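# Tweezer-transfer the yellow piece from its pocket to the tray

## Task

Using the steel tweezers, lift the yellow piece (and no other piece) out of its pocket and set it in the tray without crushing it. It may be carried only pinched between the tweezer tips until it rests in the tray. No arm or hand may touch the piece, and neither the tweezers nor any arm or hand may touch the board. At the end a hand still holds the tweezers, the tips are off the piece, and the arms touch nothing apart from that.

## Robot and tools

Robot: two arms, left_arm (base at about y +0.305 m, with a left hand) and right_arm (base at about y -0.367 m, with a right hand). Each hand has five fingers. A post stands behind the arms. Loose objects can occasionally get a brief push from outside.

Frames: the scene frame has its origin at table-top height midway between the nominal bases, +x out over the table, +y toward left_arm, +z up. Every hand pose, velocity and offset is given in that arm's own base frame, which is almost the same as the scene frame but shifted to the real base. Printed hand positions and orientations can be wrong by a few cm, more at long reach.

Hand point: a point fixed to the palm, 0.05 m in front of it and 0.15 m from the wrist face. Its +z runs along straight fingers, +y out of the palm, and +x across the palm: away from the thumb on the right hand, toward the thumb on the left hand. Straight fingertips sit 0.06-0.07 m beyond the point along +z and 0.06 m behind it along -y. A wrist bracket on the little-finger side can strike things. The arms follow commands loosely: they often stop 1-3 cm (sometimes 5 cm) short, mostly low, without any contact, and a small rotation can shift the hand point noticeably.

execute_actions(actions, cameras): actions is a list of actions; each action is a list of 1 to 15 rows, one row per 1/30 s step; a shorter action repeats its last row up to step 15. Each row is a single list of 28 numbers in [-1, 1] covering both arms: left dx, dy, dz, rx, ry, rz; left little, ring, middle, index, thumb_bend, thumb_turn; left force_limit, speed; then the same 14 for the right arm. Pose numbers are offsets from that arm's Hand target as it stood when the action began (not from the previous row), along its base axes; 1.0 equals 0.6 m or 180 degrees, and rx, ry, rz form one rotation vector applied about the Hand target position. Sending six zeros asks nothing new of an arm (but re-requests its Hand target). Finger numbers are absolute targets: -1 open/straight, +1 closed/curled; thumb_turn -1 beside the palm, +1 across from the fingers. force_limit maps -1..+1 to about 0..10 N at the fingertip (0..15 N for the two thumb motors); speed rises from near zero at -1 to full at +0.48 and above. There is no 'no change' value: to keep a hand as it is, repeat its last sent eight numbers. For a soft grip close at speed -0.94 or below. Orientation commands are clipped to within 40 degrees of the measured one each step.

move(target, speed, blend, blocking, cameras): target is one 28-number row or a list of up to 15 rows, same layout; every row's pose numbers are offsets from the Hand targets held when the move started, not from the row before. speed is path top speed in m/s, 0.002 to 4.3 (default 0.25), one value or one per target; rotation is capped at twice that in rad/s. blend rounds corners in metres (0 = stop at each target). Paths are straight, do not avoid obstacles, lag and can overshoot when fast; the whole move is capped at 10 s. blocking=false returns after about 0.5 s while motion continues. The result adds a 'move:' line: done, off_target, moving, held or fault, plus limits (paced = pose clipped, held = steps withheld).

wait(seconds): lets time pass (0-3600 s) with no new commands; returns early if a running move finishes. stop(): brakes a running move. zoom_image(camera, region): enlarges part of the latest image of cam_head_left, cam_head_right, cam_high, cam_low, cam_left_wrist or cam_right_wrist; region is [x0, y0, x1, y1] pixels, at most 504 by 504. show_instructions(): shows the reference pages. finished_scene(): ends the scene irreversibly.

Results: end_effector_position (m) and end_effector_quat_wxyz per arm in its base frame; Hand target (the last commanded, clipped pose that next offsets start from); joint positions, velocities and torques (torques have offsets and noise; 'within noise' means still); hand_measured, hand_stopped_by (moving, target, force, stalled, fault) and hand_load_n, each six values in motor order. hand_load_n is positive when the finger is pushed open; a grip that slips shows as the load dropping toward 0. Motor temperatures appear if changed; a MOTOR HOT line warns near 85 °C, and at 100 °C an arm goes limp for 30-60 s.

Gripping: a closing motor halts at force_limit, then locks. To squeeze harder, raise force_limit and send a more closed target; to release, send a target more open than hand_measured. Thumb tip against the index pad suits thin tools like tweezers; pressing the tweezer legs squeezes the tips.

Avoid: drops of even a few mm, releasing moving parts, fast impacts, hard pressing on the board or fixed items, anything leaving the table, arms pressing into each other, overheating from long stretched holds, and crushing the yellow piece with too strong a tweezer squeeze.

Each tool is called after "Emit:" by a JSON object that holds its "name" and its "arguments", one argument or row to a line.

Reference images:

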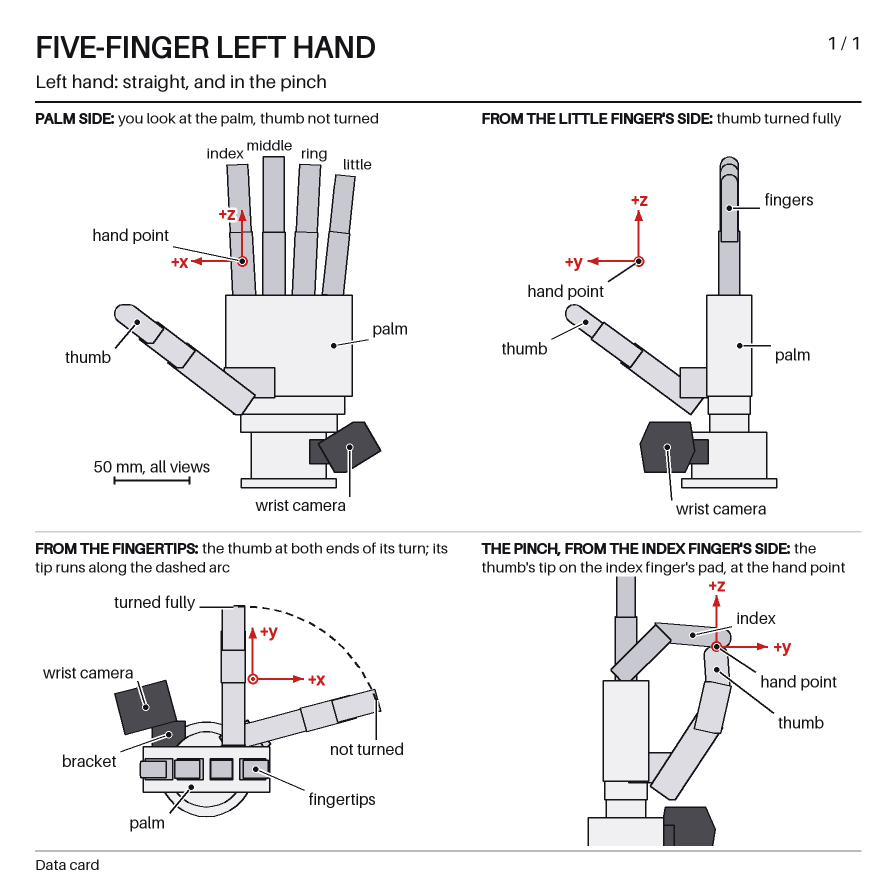

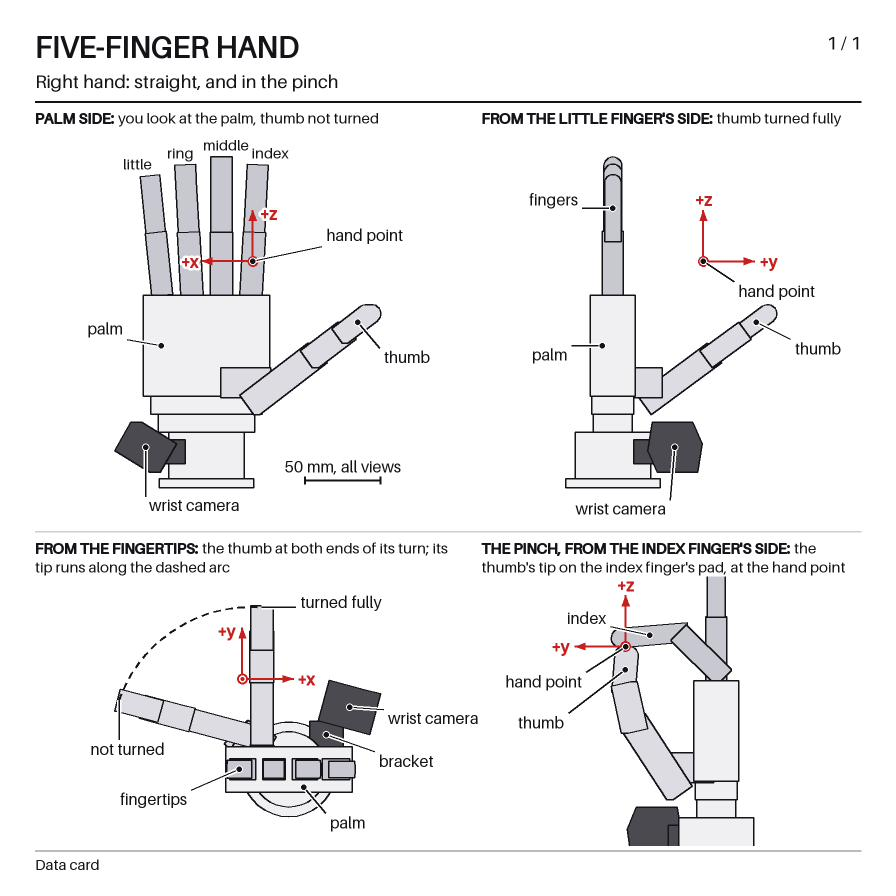

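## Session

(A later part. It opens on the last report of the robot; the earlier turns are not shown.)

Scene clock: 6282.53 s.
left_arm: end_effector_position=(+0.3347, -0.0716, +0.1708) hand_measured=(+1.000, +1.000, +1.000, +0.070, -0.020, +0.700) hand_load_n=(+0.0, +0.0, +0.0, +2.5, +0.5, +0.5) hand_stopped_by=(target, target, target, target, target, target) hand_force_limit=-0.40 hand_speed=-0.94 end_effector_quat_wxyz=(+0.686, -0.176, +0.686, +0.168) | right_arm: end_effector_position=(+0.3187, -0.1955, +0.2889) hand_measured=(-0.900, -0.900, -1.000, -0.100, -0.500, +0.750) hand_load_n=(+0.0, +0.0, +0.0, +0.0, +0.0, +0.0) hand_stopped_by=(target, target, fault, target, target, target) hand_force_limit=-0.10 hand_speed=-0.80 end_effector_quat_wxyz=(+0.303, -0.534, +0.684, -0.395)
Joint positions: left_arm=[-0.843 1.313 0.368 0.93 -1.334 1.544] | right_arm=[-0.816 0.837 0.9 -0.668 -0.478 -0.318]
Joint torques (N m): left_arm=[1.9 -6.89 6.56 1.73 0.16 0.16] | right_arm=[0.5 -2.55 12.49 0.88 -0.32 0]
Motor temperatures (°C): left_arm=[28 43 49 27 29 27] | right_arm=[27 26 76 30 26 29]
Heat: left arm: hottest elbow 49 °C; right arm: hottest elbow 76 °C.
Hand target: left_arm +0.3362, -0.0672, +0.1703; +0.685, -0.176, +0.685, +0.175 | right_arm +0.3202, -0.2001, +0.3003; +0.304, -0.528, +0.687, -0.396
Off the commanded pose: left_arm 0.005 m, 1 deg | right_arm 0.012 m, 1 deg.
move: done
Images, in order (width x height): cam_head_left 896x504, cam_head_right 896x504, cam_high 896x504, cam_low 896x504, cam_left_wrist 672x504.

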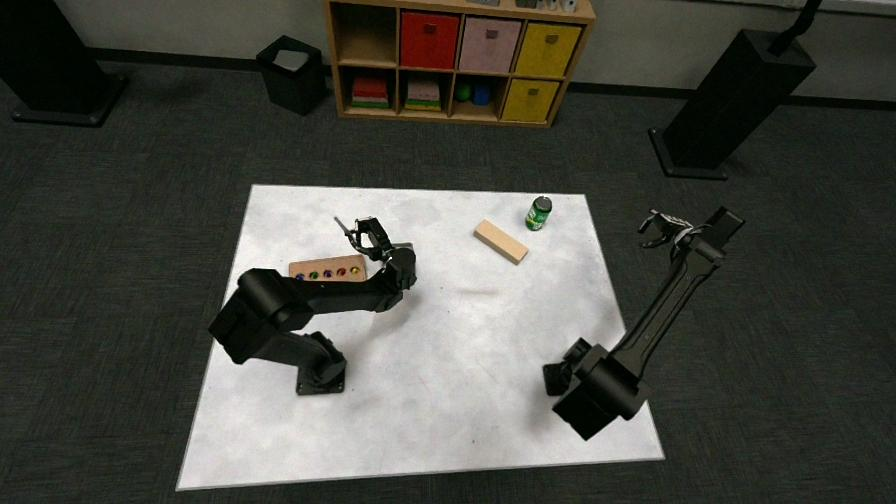

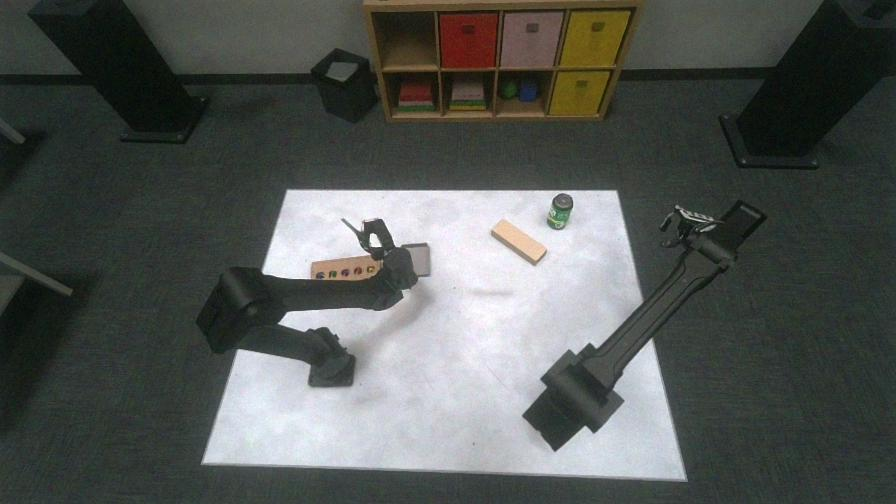

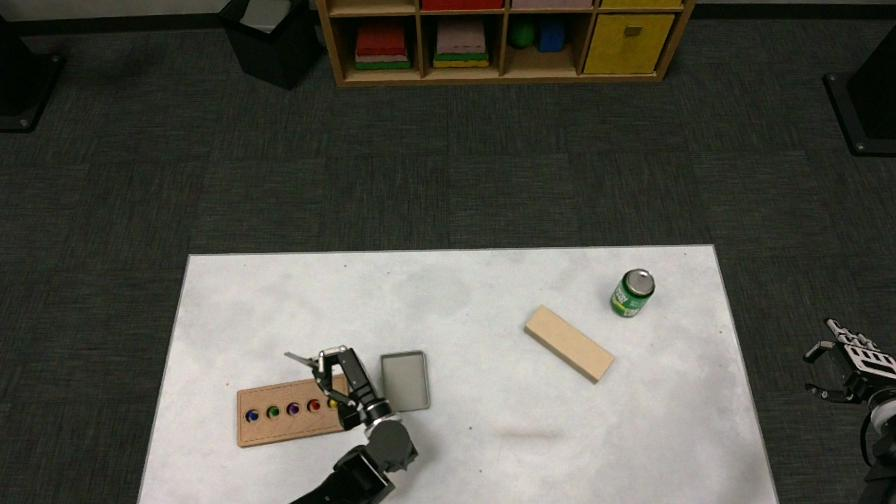

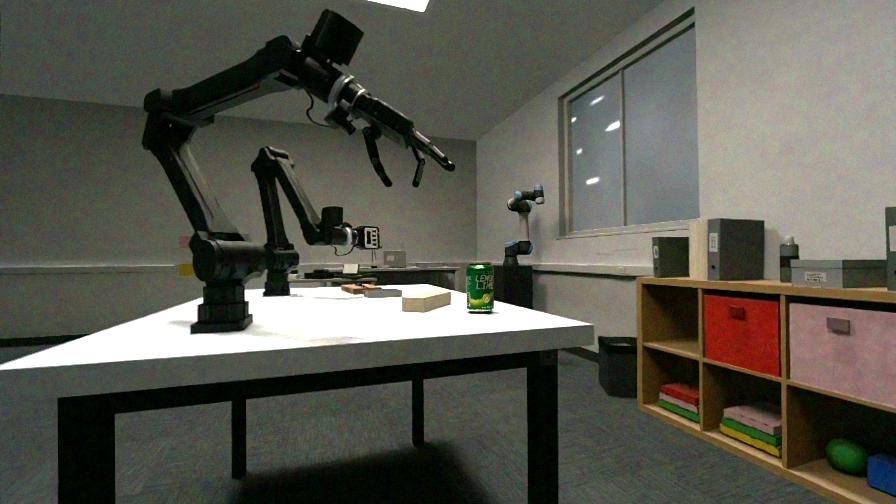

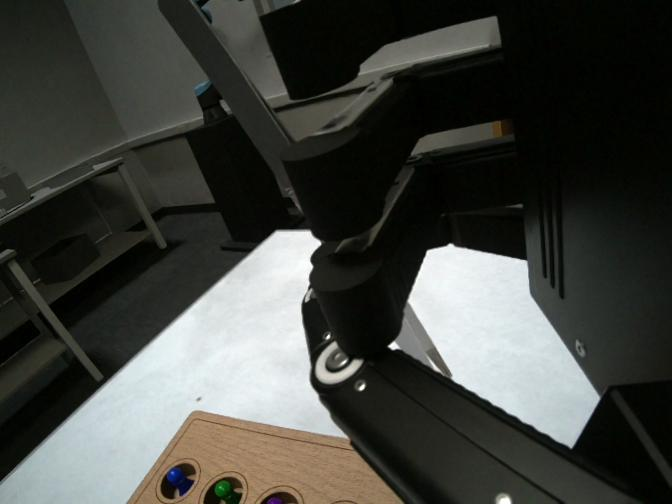

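Emit:
{"name": "move", "arguments": {
  "target": [-0.05,0.002,-0.067,0,0,0,1,1,1,0.07,-0.02,0.7,-0.4,-0.94,0,0,0,0,0,0,-0.9,-0.9,-0.3,-0.1,-0.5,0.75,-0.1,-0.8],
  "speed": 0.06,
  "cameras": ["cam_head_right", "cam_head_left", "cam_high", "cam_low"]
}}

Emit:
{"name": "zoom_image", "arguments": {
  "camera": "cam_high",
  "region": [290, 340, 370, 420]
}}

Emit:
{"name": "zoom_image", "arguments": {
  "camera": "cam_low",
  "region": [340, 240, 410, 310]
}}

Emit:
{"name": "zoom_image", "arguments": {
  "camera": "cam_head_right",
  "region": [300, 200, 420, 300]
}}

Emit:
{"name": "zoom_image", "arguments": {
  "camera": "cam_head_left",
  "region": [300, 200, 420, 300]
}}

Scene clock: 6306.93 s.
left_arm: end_effector_position=(+0.3083, -0.0627, +0.1306) hand_measured=(+1.000, +1.000, +1.000, +0.070, -0.020, +0.700) hand_load_n=(+0.0, +0.0, +0.0, +2.5, +0.5, +0.0) hand_stopped_by=(target, target, target, target, target, target) hand_force_limit=-0.40 hand_speed=-0.94 end_effector_quat_wxyz=(+0.684, -0.184, +0.684, +0.175) | right_arm: end_effector_position=(+0.3187, -0.1955, +0.2889) hand_measured=(-0.900, -0.900, -1.000, -0.100, -0.500, +0.750) hand_load_n=(+0.0, +0.0, +0.0, +0.0, +0.0, +0.0) hand_stopped_by=(target, target, fault, target, target, target) hand_force_limit=-0.10 hand_speed=-0.80 end_effector_quat_wxyz=(+0.303, -0.534, +0.684, -0.395)
Joint positions: left_arm=[-0.893 1.448 0.288 1.142 -1.406 1.539] | right_arm=[-0.816 0.837 0.9 -0.668 -0.478 -0.318]
Joint torques (N m): left_arm=[0.26 -7.18 4.59 1.63 -0.09 0.15] | right_arm=[0.5 -2.55 12.51 0.87 -0.32 0.01]
Motor temperatures (°C): left_arm=[28 42 47 28 29 27] | right_arm=[27 26 76 30 26 29]
Heat: left arm: hottest elbow 47 °C; right arm: hottest elbow 76 °C.
Hand target: left_arm +0.3062, -0.0659, +0.1300; +0.685, -0.176, +0.685, +0.175 | right_arm +0.3202, -0.2001, +0.3003; +0.304, -0.528, +0.687, -0.396
Off the commanded pose: left_arm 0.004 m, 1 deg | right_arm 0.012 m, 1 deg.
move: done
Images, in order (width x height): cam_head_left 896x504, cam_head_right 896x504, cam_high 896x504, cam_low 896x504.

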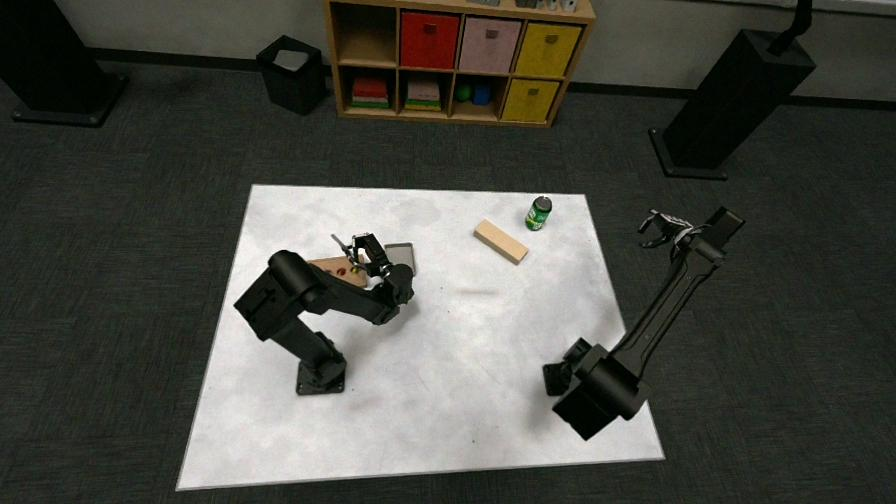

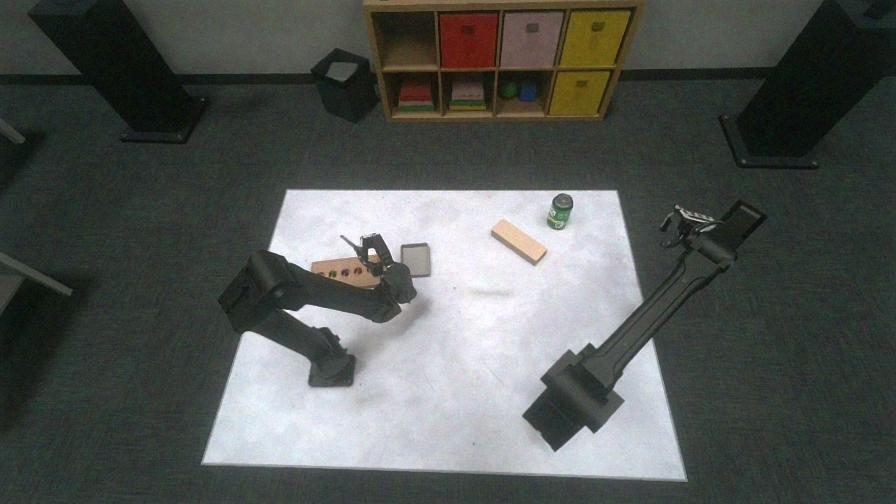

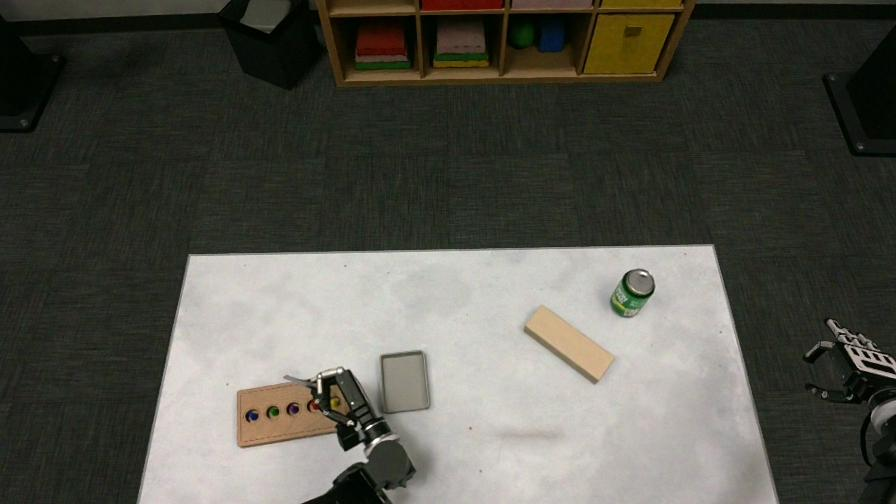

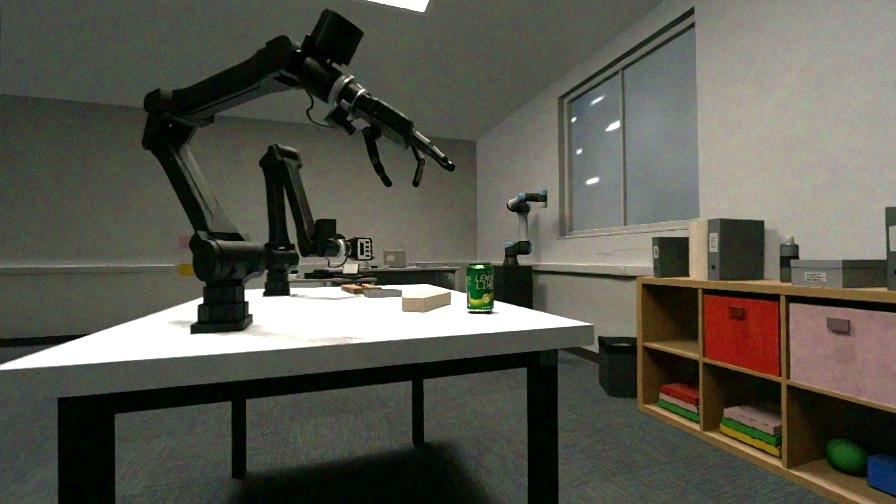

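Scaled by 6.300 from the camera's image (finer frame: 1280x720).

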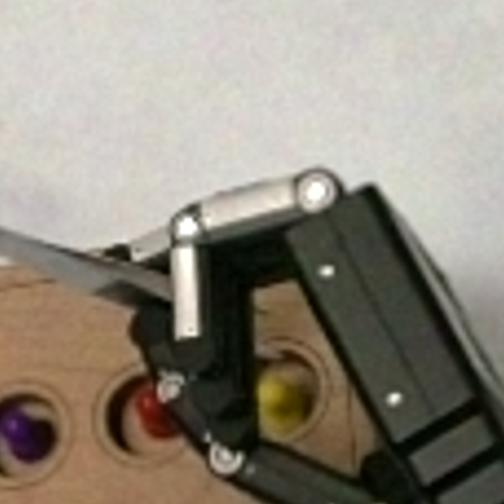

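Scaled by 7.200 from the camera's image (finer frame: 1280x720).

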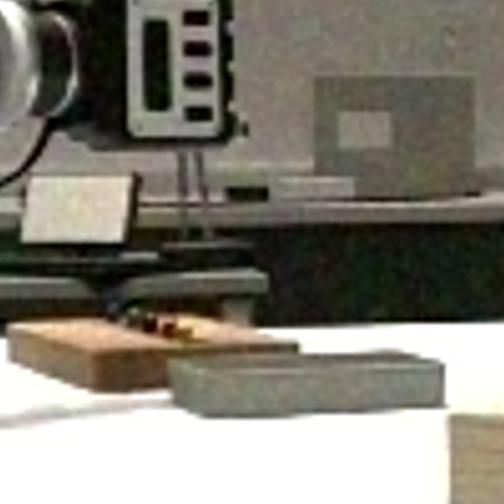

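Scaled by 4.200 from the camera's image (finer frame: 1280x720).

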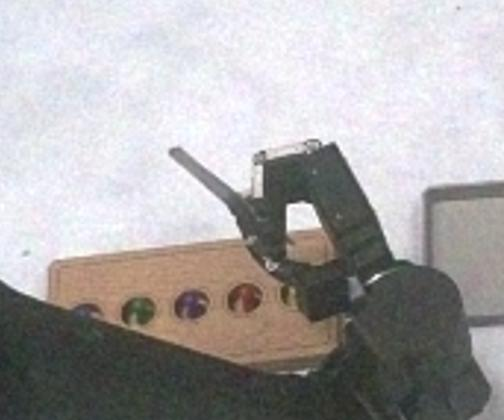

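Scaled by 4.200 from the camera's image (finer frame: 1280x720).

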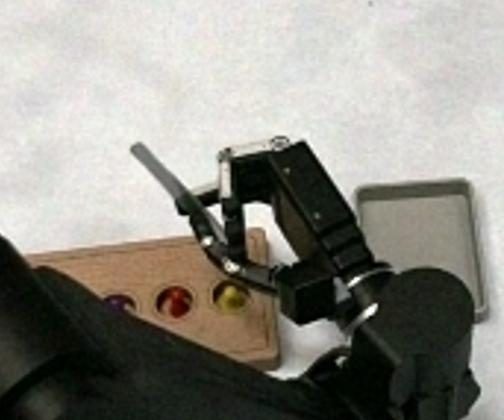

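Emit:
{"name": "zoom_image", "arguments": {
  "camera": "cam_low",
  "region": [350, 262, 382, 294]
}}

Emit:
{"name": "zoom_image", "arguments": {
  "camera": "cam_high",
  "region": [310, 380, 350, 420]
}}

Emit:
{"name": "zoom_image", "arguments": {
  "camera": "cam_head_left",
  "region": [335, 245, 375, 285]
}}

Scaled by 15.750 from the camera's image (finer frame: 1280x720).

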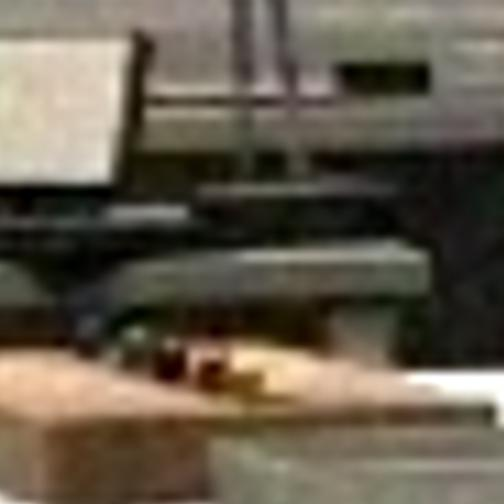

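Scaled by 12.600 from the camera's image (finer frame: 1280x720).

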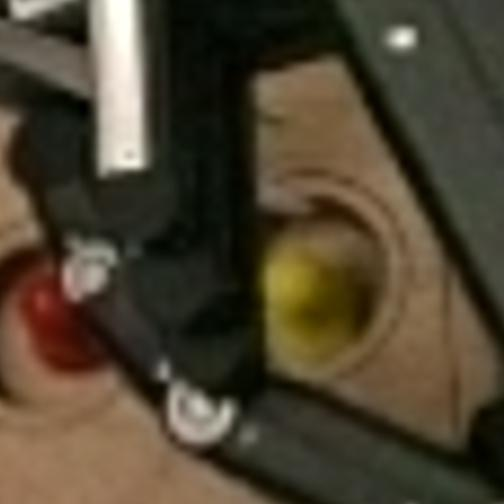

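Scaled by 12.600 from the camera's image (finer frame: 1280x720).

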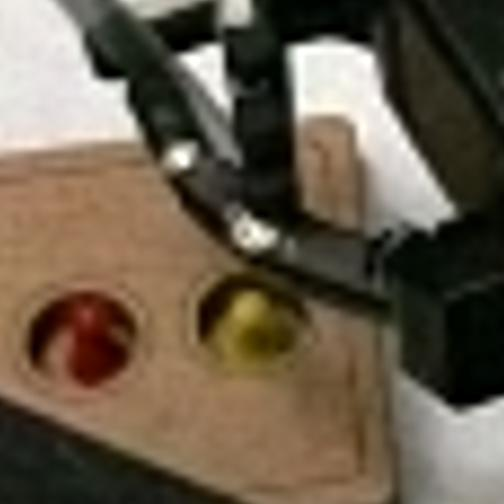

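Emit:
{"name": "zoom_image", "arguments": {
  "camera": "cam_high",
  "region": [324, 382, 348, 406]
}}

Emit:
{"name": "zoom_image", "arguments": {
  "camera": "cam_high",
  "region": [285, 398, 309, 422]
}}

Scaled by 21.000 from the camera's image (finer frame: 1280x720).

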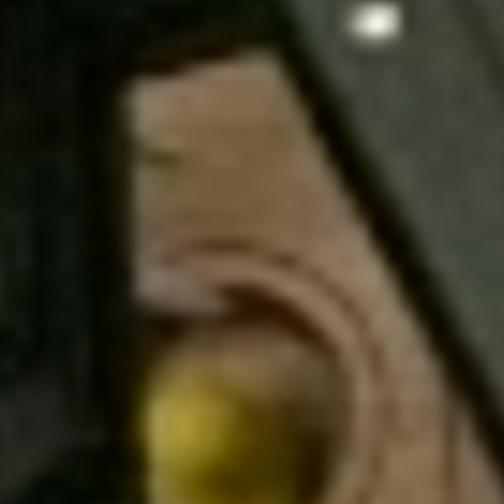

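Scaled by 21.000 from the camera's image (finer frame: 1280x720).

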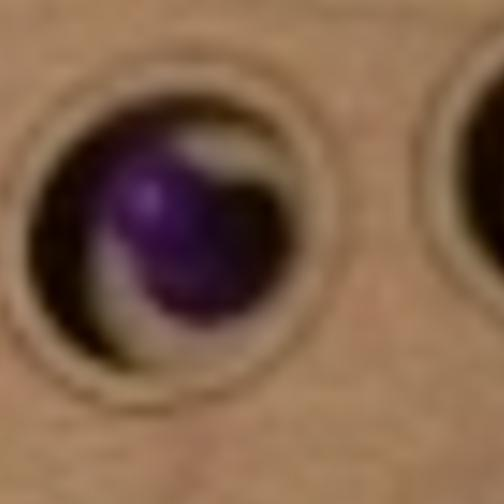

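Emit:
{"name": "zoom_image", "arguments": {
  "camera": "cam_head_right",
  "region": [355, 240, 385, 285]
}}

Emit:
{"name": "zoom_image", "arguments": {
  "camera": "cam_head_left",
  "region": [340, 235, 375, 275]
}}

Scaled by 11.200 from the camera's image (finer frame: 1280x720).

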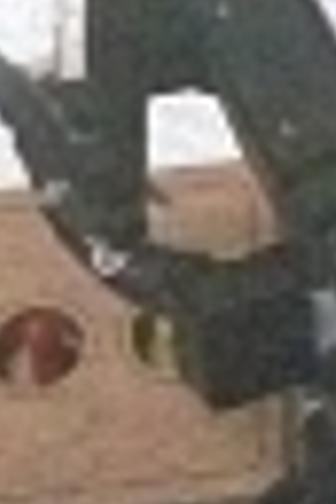

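Scaled by 12.600 from the camera's image (finer frame: 1280x720).

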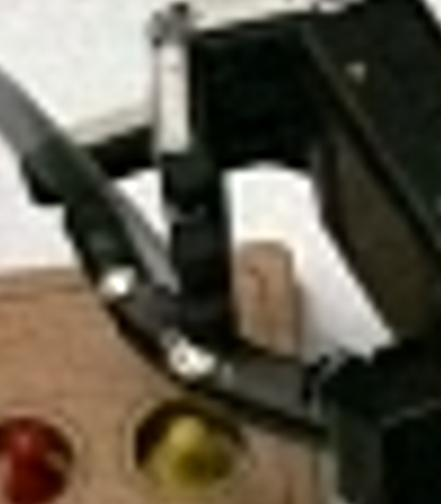

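Emit:
{"name": "zoom_image", "arguments": {
  "camera": "cam_high",
  "region": [600, 255, 670, 325]
}}

Scaled by 7.200 from the camera's image (finer frame: 1280x720).

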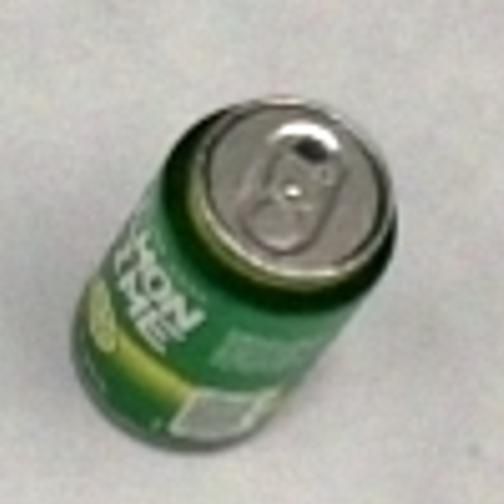

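Emit:
{"name": "move", "arguments": {
  "target": [-0.007,0.008,-0.042,0,0,0,1,1,1,0.07,-0.02,0.7,-0.4,-0.94,0,0,0,0,0,0,-0.9,-0.9,-0.3,-0.1,-0.5,0.75,-0.1,-0.8],
  "speed": 0.04,
  "cameras": ["cam_head_right", "cam_head_left", "cam_high", "cam_low"]
}}

Emit:
{"name": "zoom_image", "arguments": {
  "camera": "cam_high",
  "region": [314, 378, 350, 414]
}}

Emit:
{"name": "zoom_image", "arguments": {
  "camera": "cam_low",
  "region": [350, 262, 382, 294]
}}

Emit:
{"name": "zoom_image", "arguments": {
  "camera": "cam_head_right",
  "region": [350, 245, 385, 280]
}}

Emit:
{"name": "zoom_image", "arguments": {
  "camera": "cam_head_left",
  "region": [340, 245, 375, 280]
}}

Scene clock: 6462.90 s.
left_arm: end_effector_position=(+0.3043, -0.0583, +0.1053) hand_measured=(+1.000, +1.000, +1.000, +0.070, -0.020, +0.700) hand_load_n=(+0.5, +0.0, +0.0, +2.5, +0.5, +0.5) hand_stopped_by=(target, target, target, target, target, target) hand_force_limit=-0.40 hand_speed=-0.94 end_effector_quat_wxyz=(+0.684, -0.184, +0.684, +0.175) | right_arm: end_effector_position=(+0.3187, -0.1955, +0.2889) hand_measured=(-0.900, -0.900, -1.000, -0.100, -0.500, +0.750) hand_load_n=(+0.0, +0.0, +0.0, +0.0, +0.0, +0.0) hand_stopped_by=(target, target, fault, target, target, target) hand_force_limit=-0.10 hand_speed=-0.80 end_effector_quat_wxyz=(+0.303, -0.534, +0.684, -0.395)
Joint positions: left_arm=[-0.894 1.579 0.263 1.297 -1.408 1.539] | right_arm=[-0.816 0.837 0.9 -0.668 -0.478 -0.318]
Joint torques (N m): left_arm=[-0.09 -7.88 3.19 1.68 -0.1 0.13] | right_arm=[0.44 -2.61 12.49 0.87 -0.32 0]
Motor temperatures (°C): left_arm=[28 40 41 28 29 27] | right_arm=[27 26 76 30 26 29]
Heat: left arm: hottest elbow 41 °C; right arm: hottest elbow 76 °C.
Hand target: left_arm +0.3021, -0.0612, +0.1049; +0.685, -0.176, +0.685, +0.175 | right_arm +0.3202, -0.2001, +0.3003; +0.304, -0.528, +0.687, -0.396
Off the commanded pose: left_arm 0.004 m, 1 deg | right_arm 0.012 m, 1 deg.
move: done
Images, in order (width x height): cam_head_left 896x504, cam_head_right 896x504, cam_high 896x504, cam_low 896x504.

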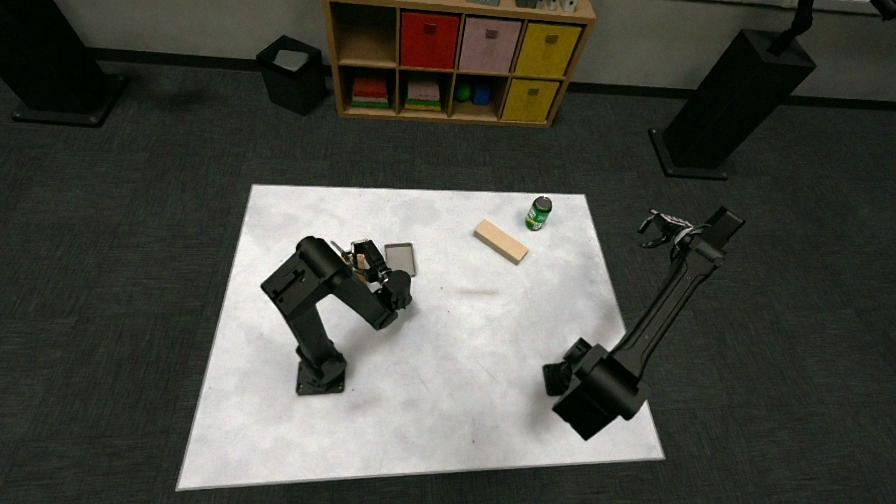

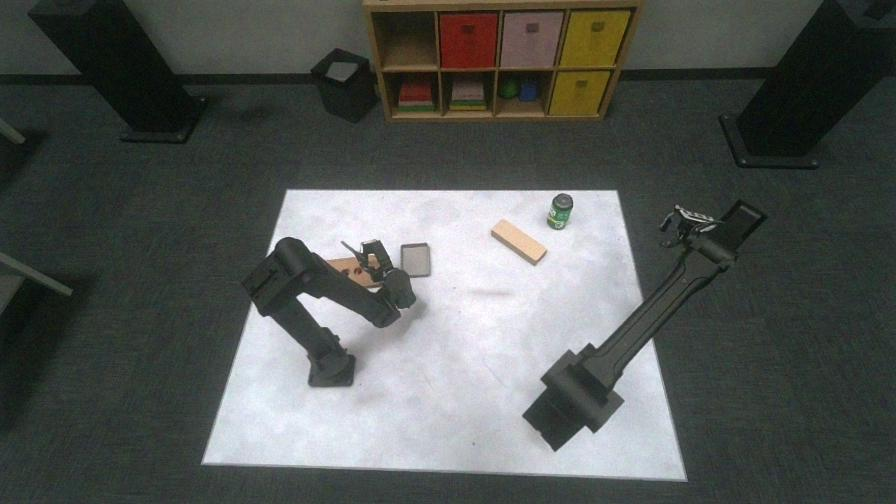

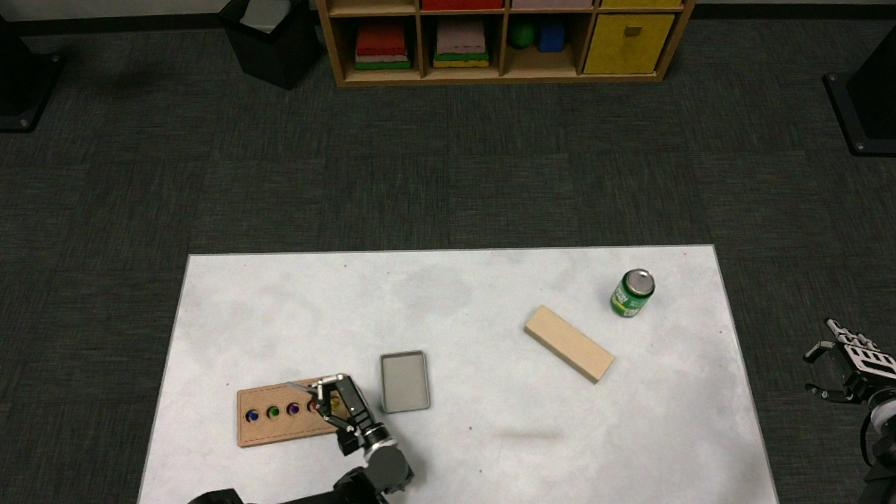

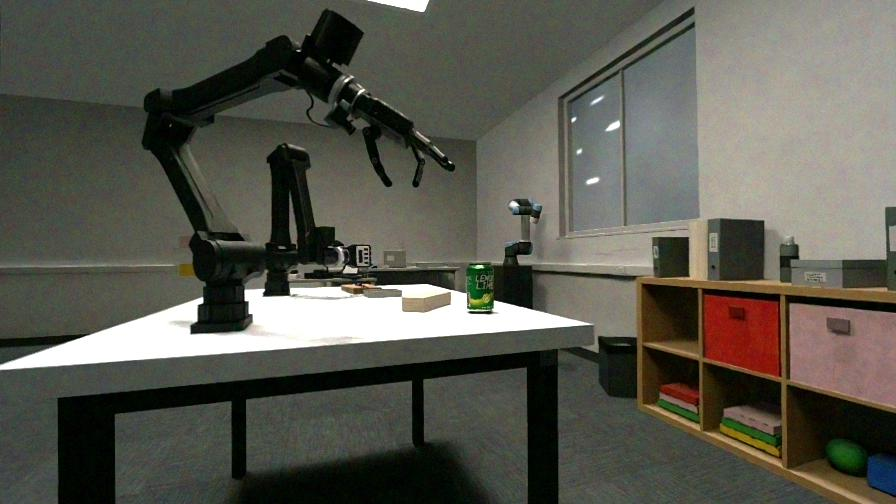

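Scaled by 14.000 from the camera's image (finer frame: 1280x720).

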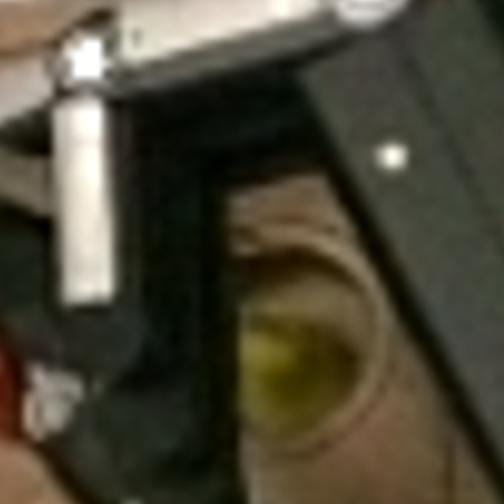

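Scaled by 15.750 from the camera's image (finer frame: 1280x720).

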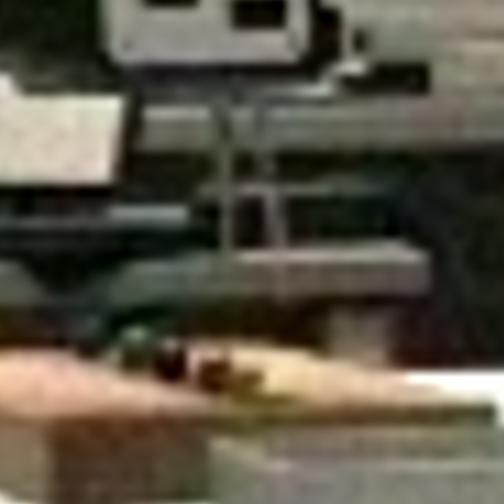

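Scaled by 14.400 from the camera's image (finer frame: 1280x720).

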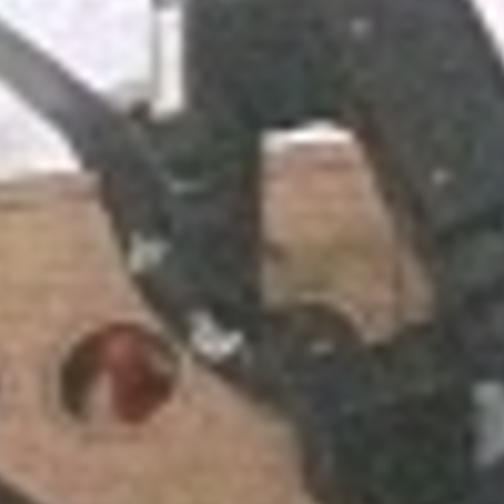

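Scaled by 14.400 from the camera's image (finer frame: 1280x720).

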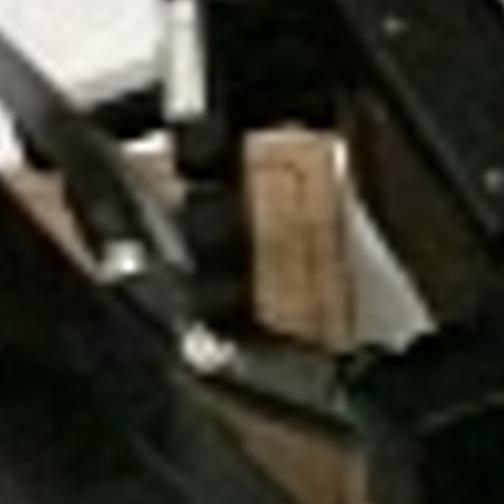

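Emit:
{"name": "zoom_image", "arguments": {
  "camera": "cam_high",
  "region": [328, 390, 346, 408]
}}

Emit:
{"name": "zoom_image", "arguments": {
  "camera": "cam_head_right",
  "region": [364, 252, 382, 270]
}}

Scaled by 28.000 from the camera's image (finer frame: 1280x720).

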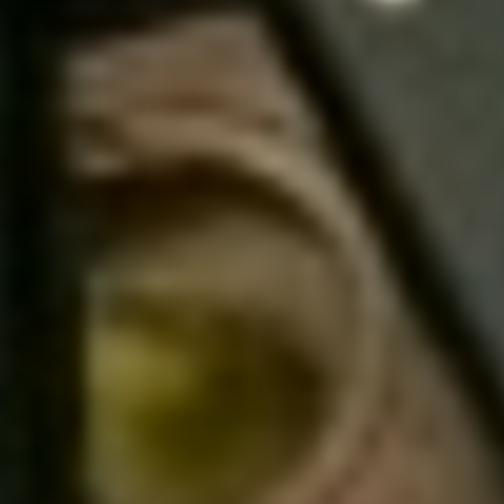

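Scaled by 28.000 from the camera's image (finer frame: 1280x720).

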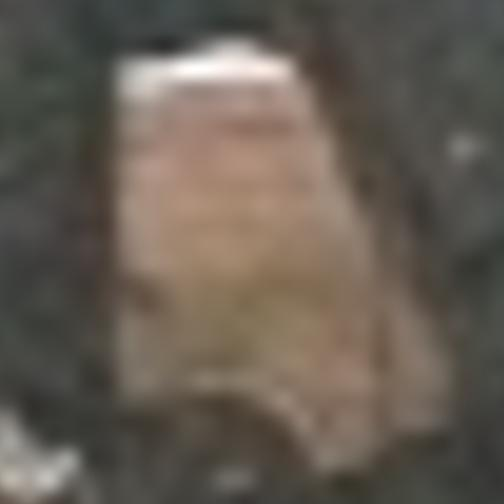

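Emit:
{"name": "move", "arguments": {
  "target": [-0.003,0,-0.022,0,0,0,1,1,1,0.07,-0.02,0.7,-0.4,-0.94,0,0,0,0,0,0,-0.9,-0.9,-0.3,-0.1,-0.5,0.75,-0.1,-0.8],
  "speed": 0.03,
  "cameras": ["cam_head_right", "cam_high", "cam_low", "cam_left_wrist"]
}}

Emit:
{"name": "zoom_image", "arguments": {
  "camera": "cam_high",
  "region": [328, 390, 346, 408]
}}

Emit:
{"name": "zoom_image", "arguments": {
  "camera": "cam_low",
  "region": [350, 262, 382, 294]
}}

Emit:
{"name": "zoom_image", "arguments": {
  "camera": "cam_head_right",
  "region": [358, 246, 382, 280]
}}

Emit:
{"name": "zoom_image", "arguments": {
  "camera": "cam_left_wrist",
  "region": [200, 250, 500, 504]
}}

Scene clock: 6501.90 s.
left_arm: end_effector_position=(+0.3034, -0.0594, +0.0924) hand_measured=(+1.000, +1.000, +1.000, +0.070, -0.020, +0.700) hand_load_n=(+0.0, +0.0, +0.5, +2.5, +0.5, +0.5) hand_stopped_by=(target, target, target, target, target, target) hand_force_limit=-0.40 hand_speed=-0.94 end_effector_quat_wxyz=(+0.685, -0.185, +0.683, +0.174) | right_arm: end_effector_position=(+0.3187, -0.1955, +0.2889) hand_measured=(-0.900, -0.900, -1.000, -0.100, -0.500, +0.750) hand_load_n=(+0.0, +0.0, +0.0, +0.0, +0.0, +0.0) hand_stopped_by=(target, target, fault, target, target, target) hand_force_limit=-0.10 hand_speed=-0.80 end_effector_quat_wxyz=(+0.303, -0.534, +0.684, -0.395)
Joint positions: left_arm=[-0.9 1.657 0.263 1.379 -1.413 1.541] | right_arm=[-0.816 0.837 0.9 -0.668 -0.478 -0.318]
Joint torques (N m): left_arm=[-0.09 -7.94 2.14 1.68 -0.1 0.12] | right_arm=[0.5 -2.61 12.48 0.88 -0.32 0.01]
Motor temperatures (°C): left_arm=[28 40 41 28 29 27] | right_arm=[27 26 76 30 26 29]
Heat: left arm: hottest elbow 41 °C; right arm: hottest elbow 76 °C.
Hand target: left_arm +0.3003, -0.0612, +0.0917; +0.685, -0.176, +0.685, +0.175 | right_arm +0.3202, -0.2001, +0.3003; +0.304, -0.528, +0.687, -0.396
Off the commanded pose: left_arm 0.004 m, 1 deg | right_arm 0.012 m, 1 deg.
move: done

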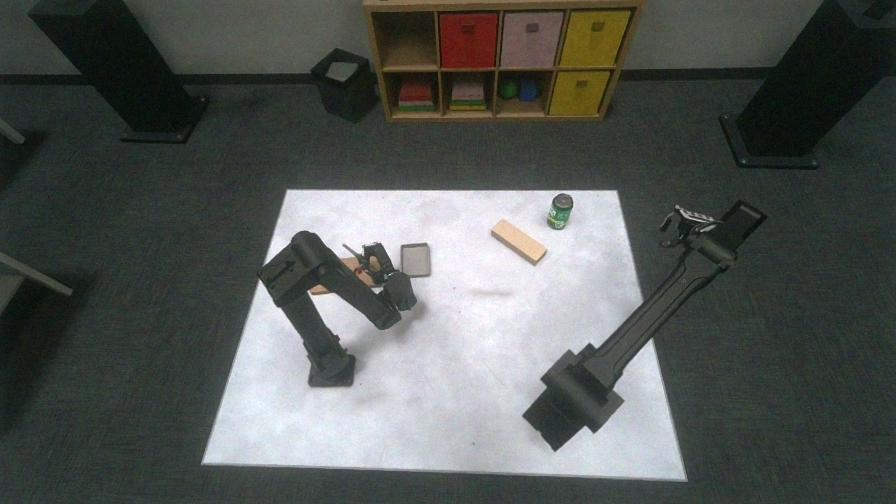

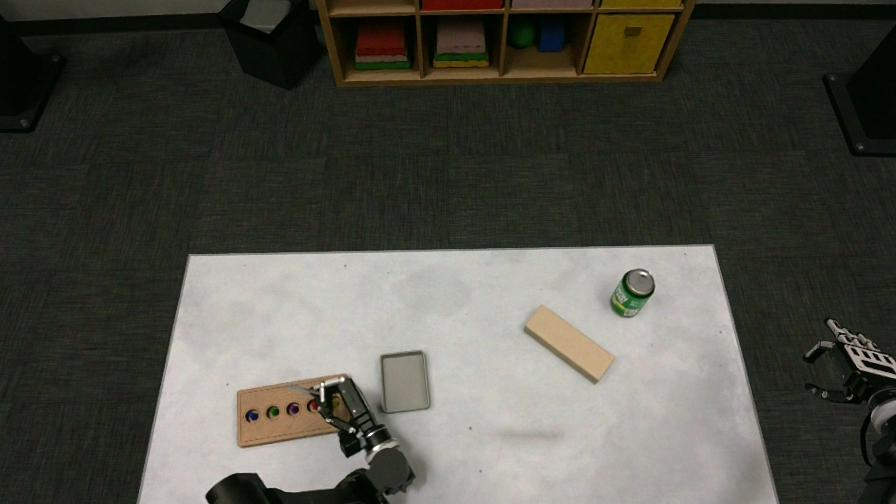

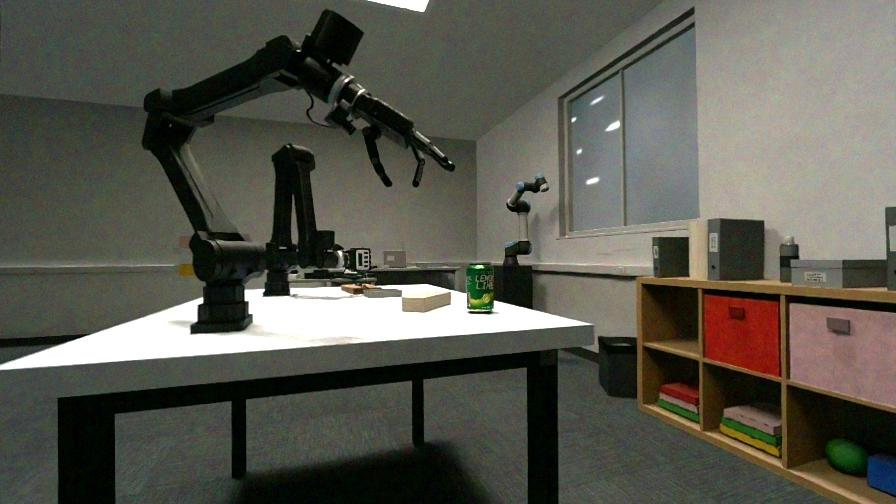

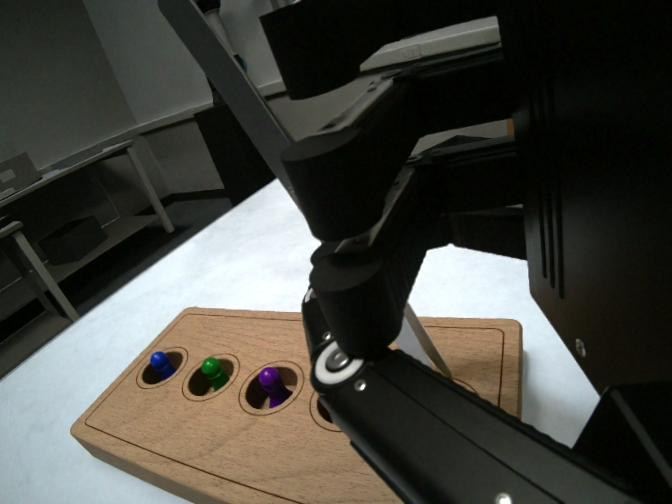

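Scaled by 28.000 from the camera's image (finer frame: 1280x720).

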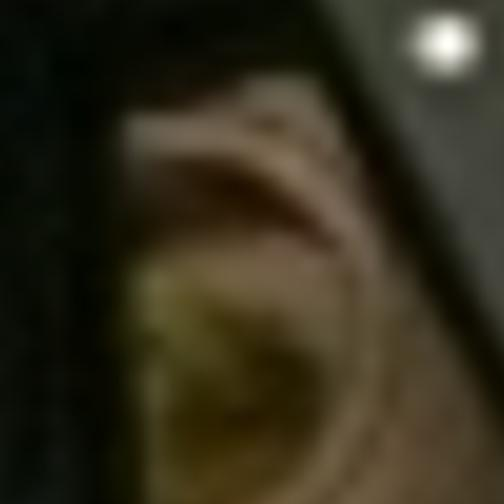

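Scaled by 15.750 from the camera's image (finer frame: 1280x720).

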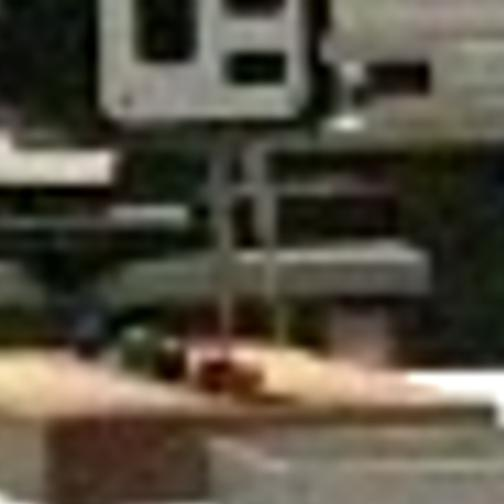

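Scaled by 14.824 from the camera's image (finer frame: 1280x720).

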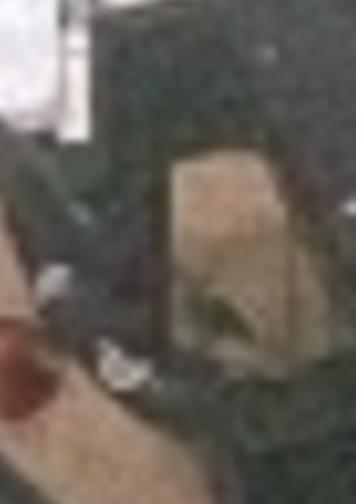

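Scaled by 1.680 from the camera's image (finer frame: 960x720).

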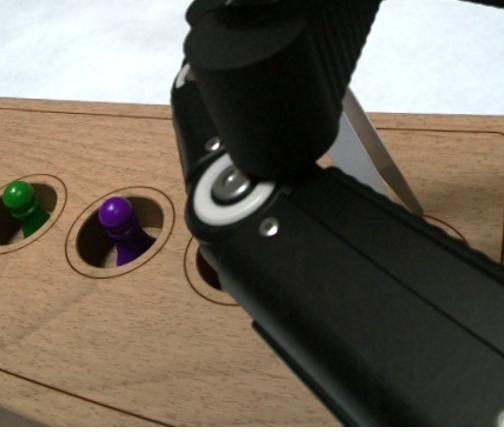

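Emit:
{"name": "zoom_image", "arguments": {
  "camera": "cam_left_wrist",
  "region": [390, 320, 530, 425]
}}

Emit:
{"name": "zoom_image", "arguments": {
  "camera": "cam_left_wrist",
  "region": [120, 330, 380, 470]
}}

Scaled by 3.600 from the camera's image (finer frame: 960x720).

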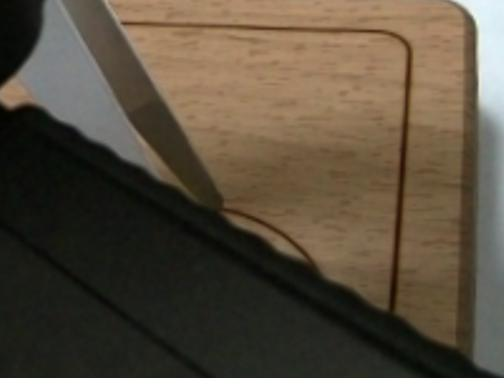

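Scaled by 1.938 from the camera's image (finer frame: 960x720).

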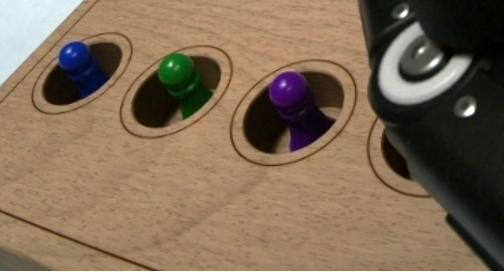

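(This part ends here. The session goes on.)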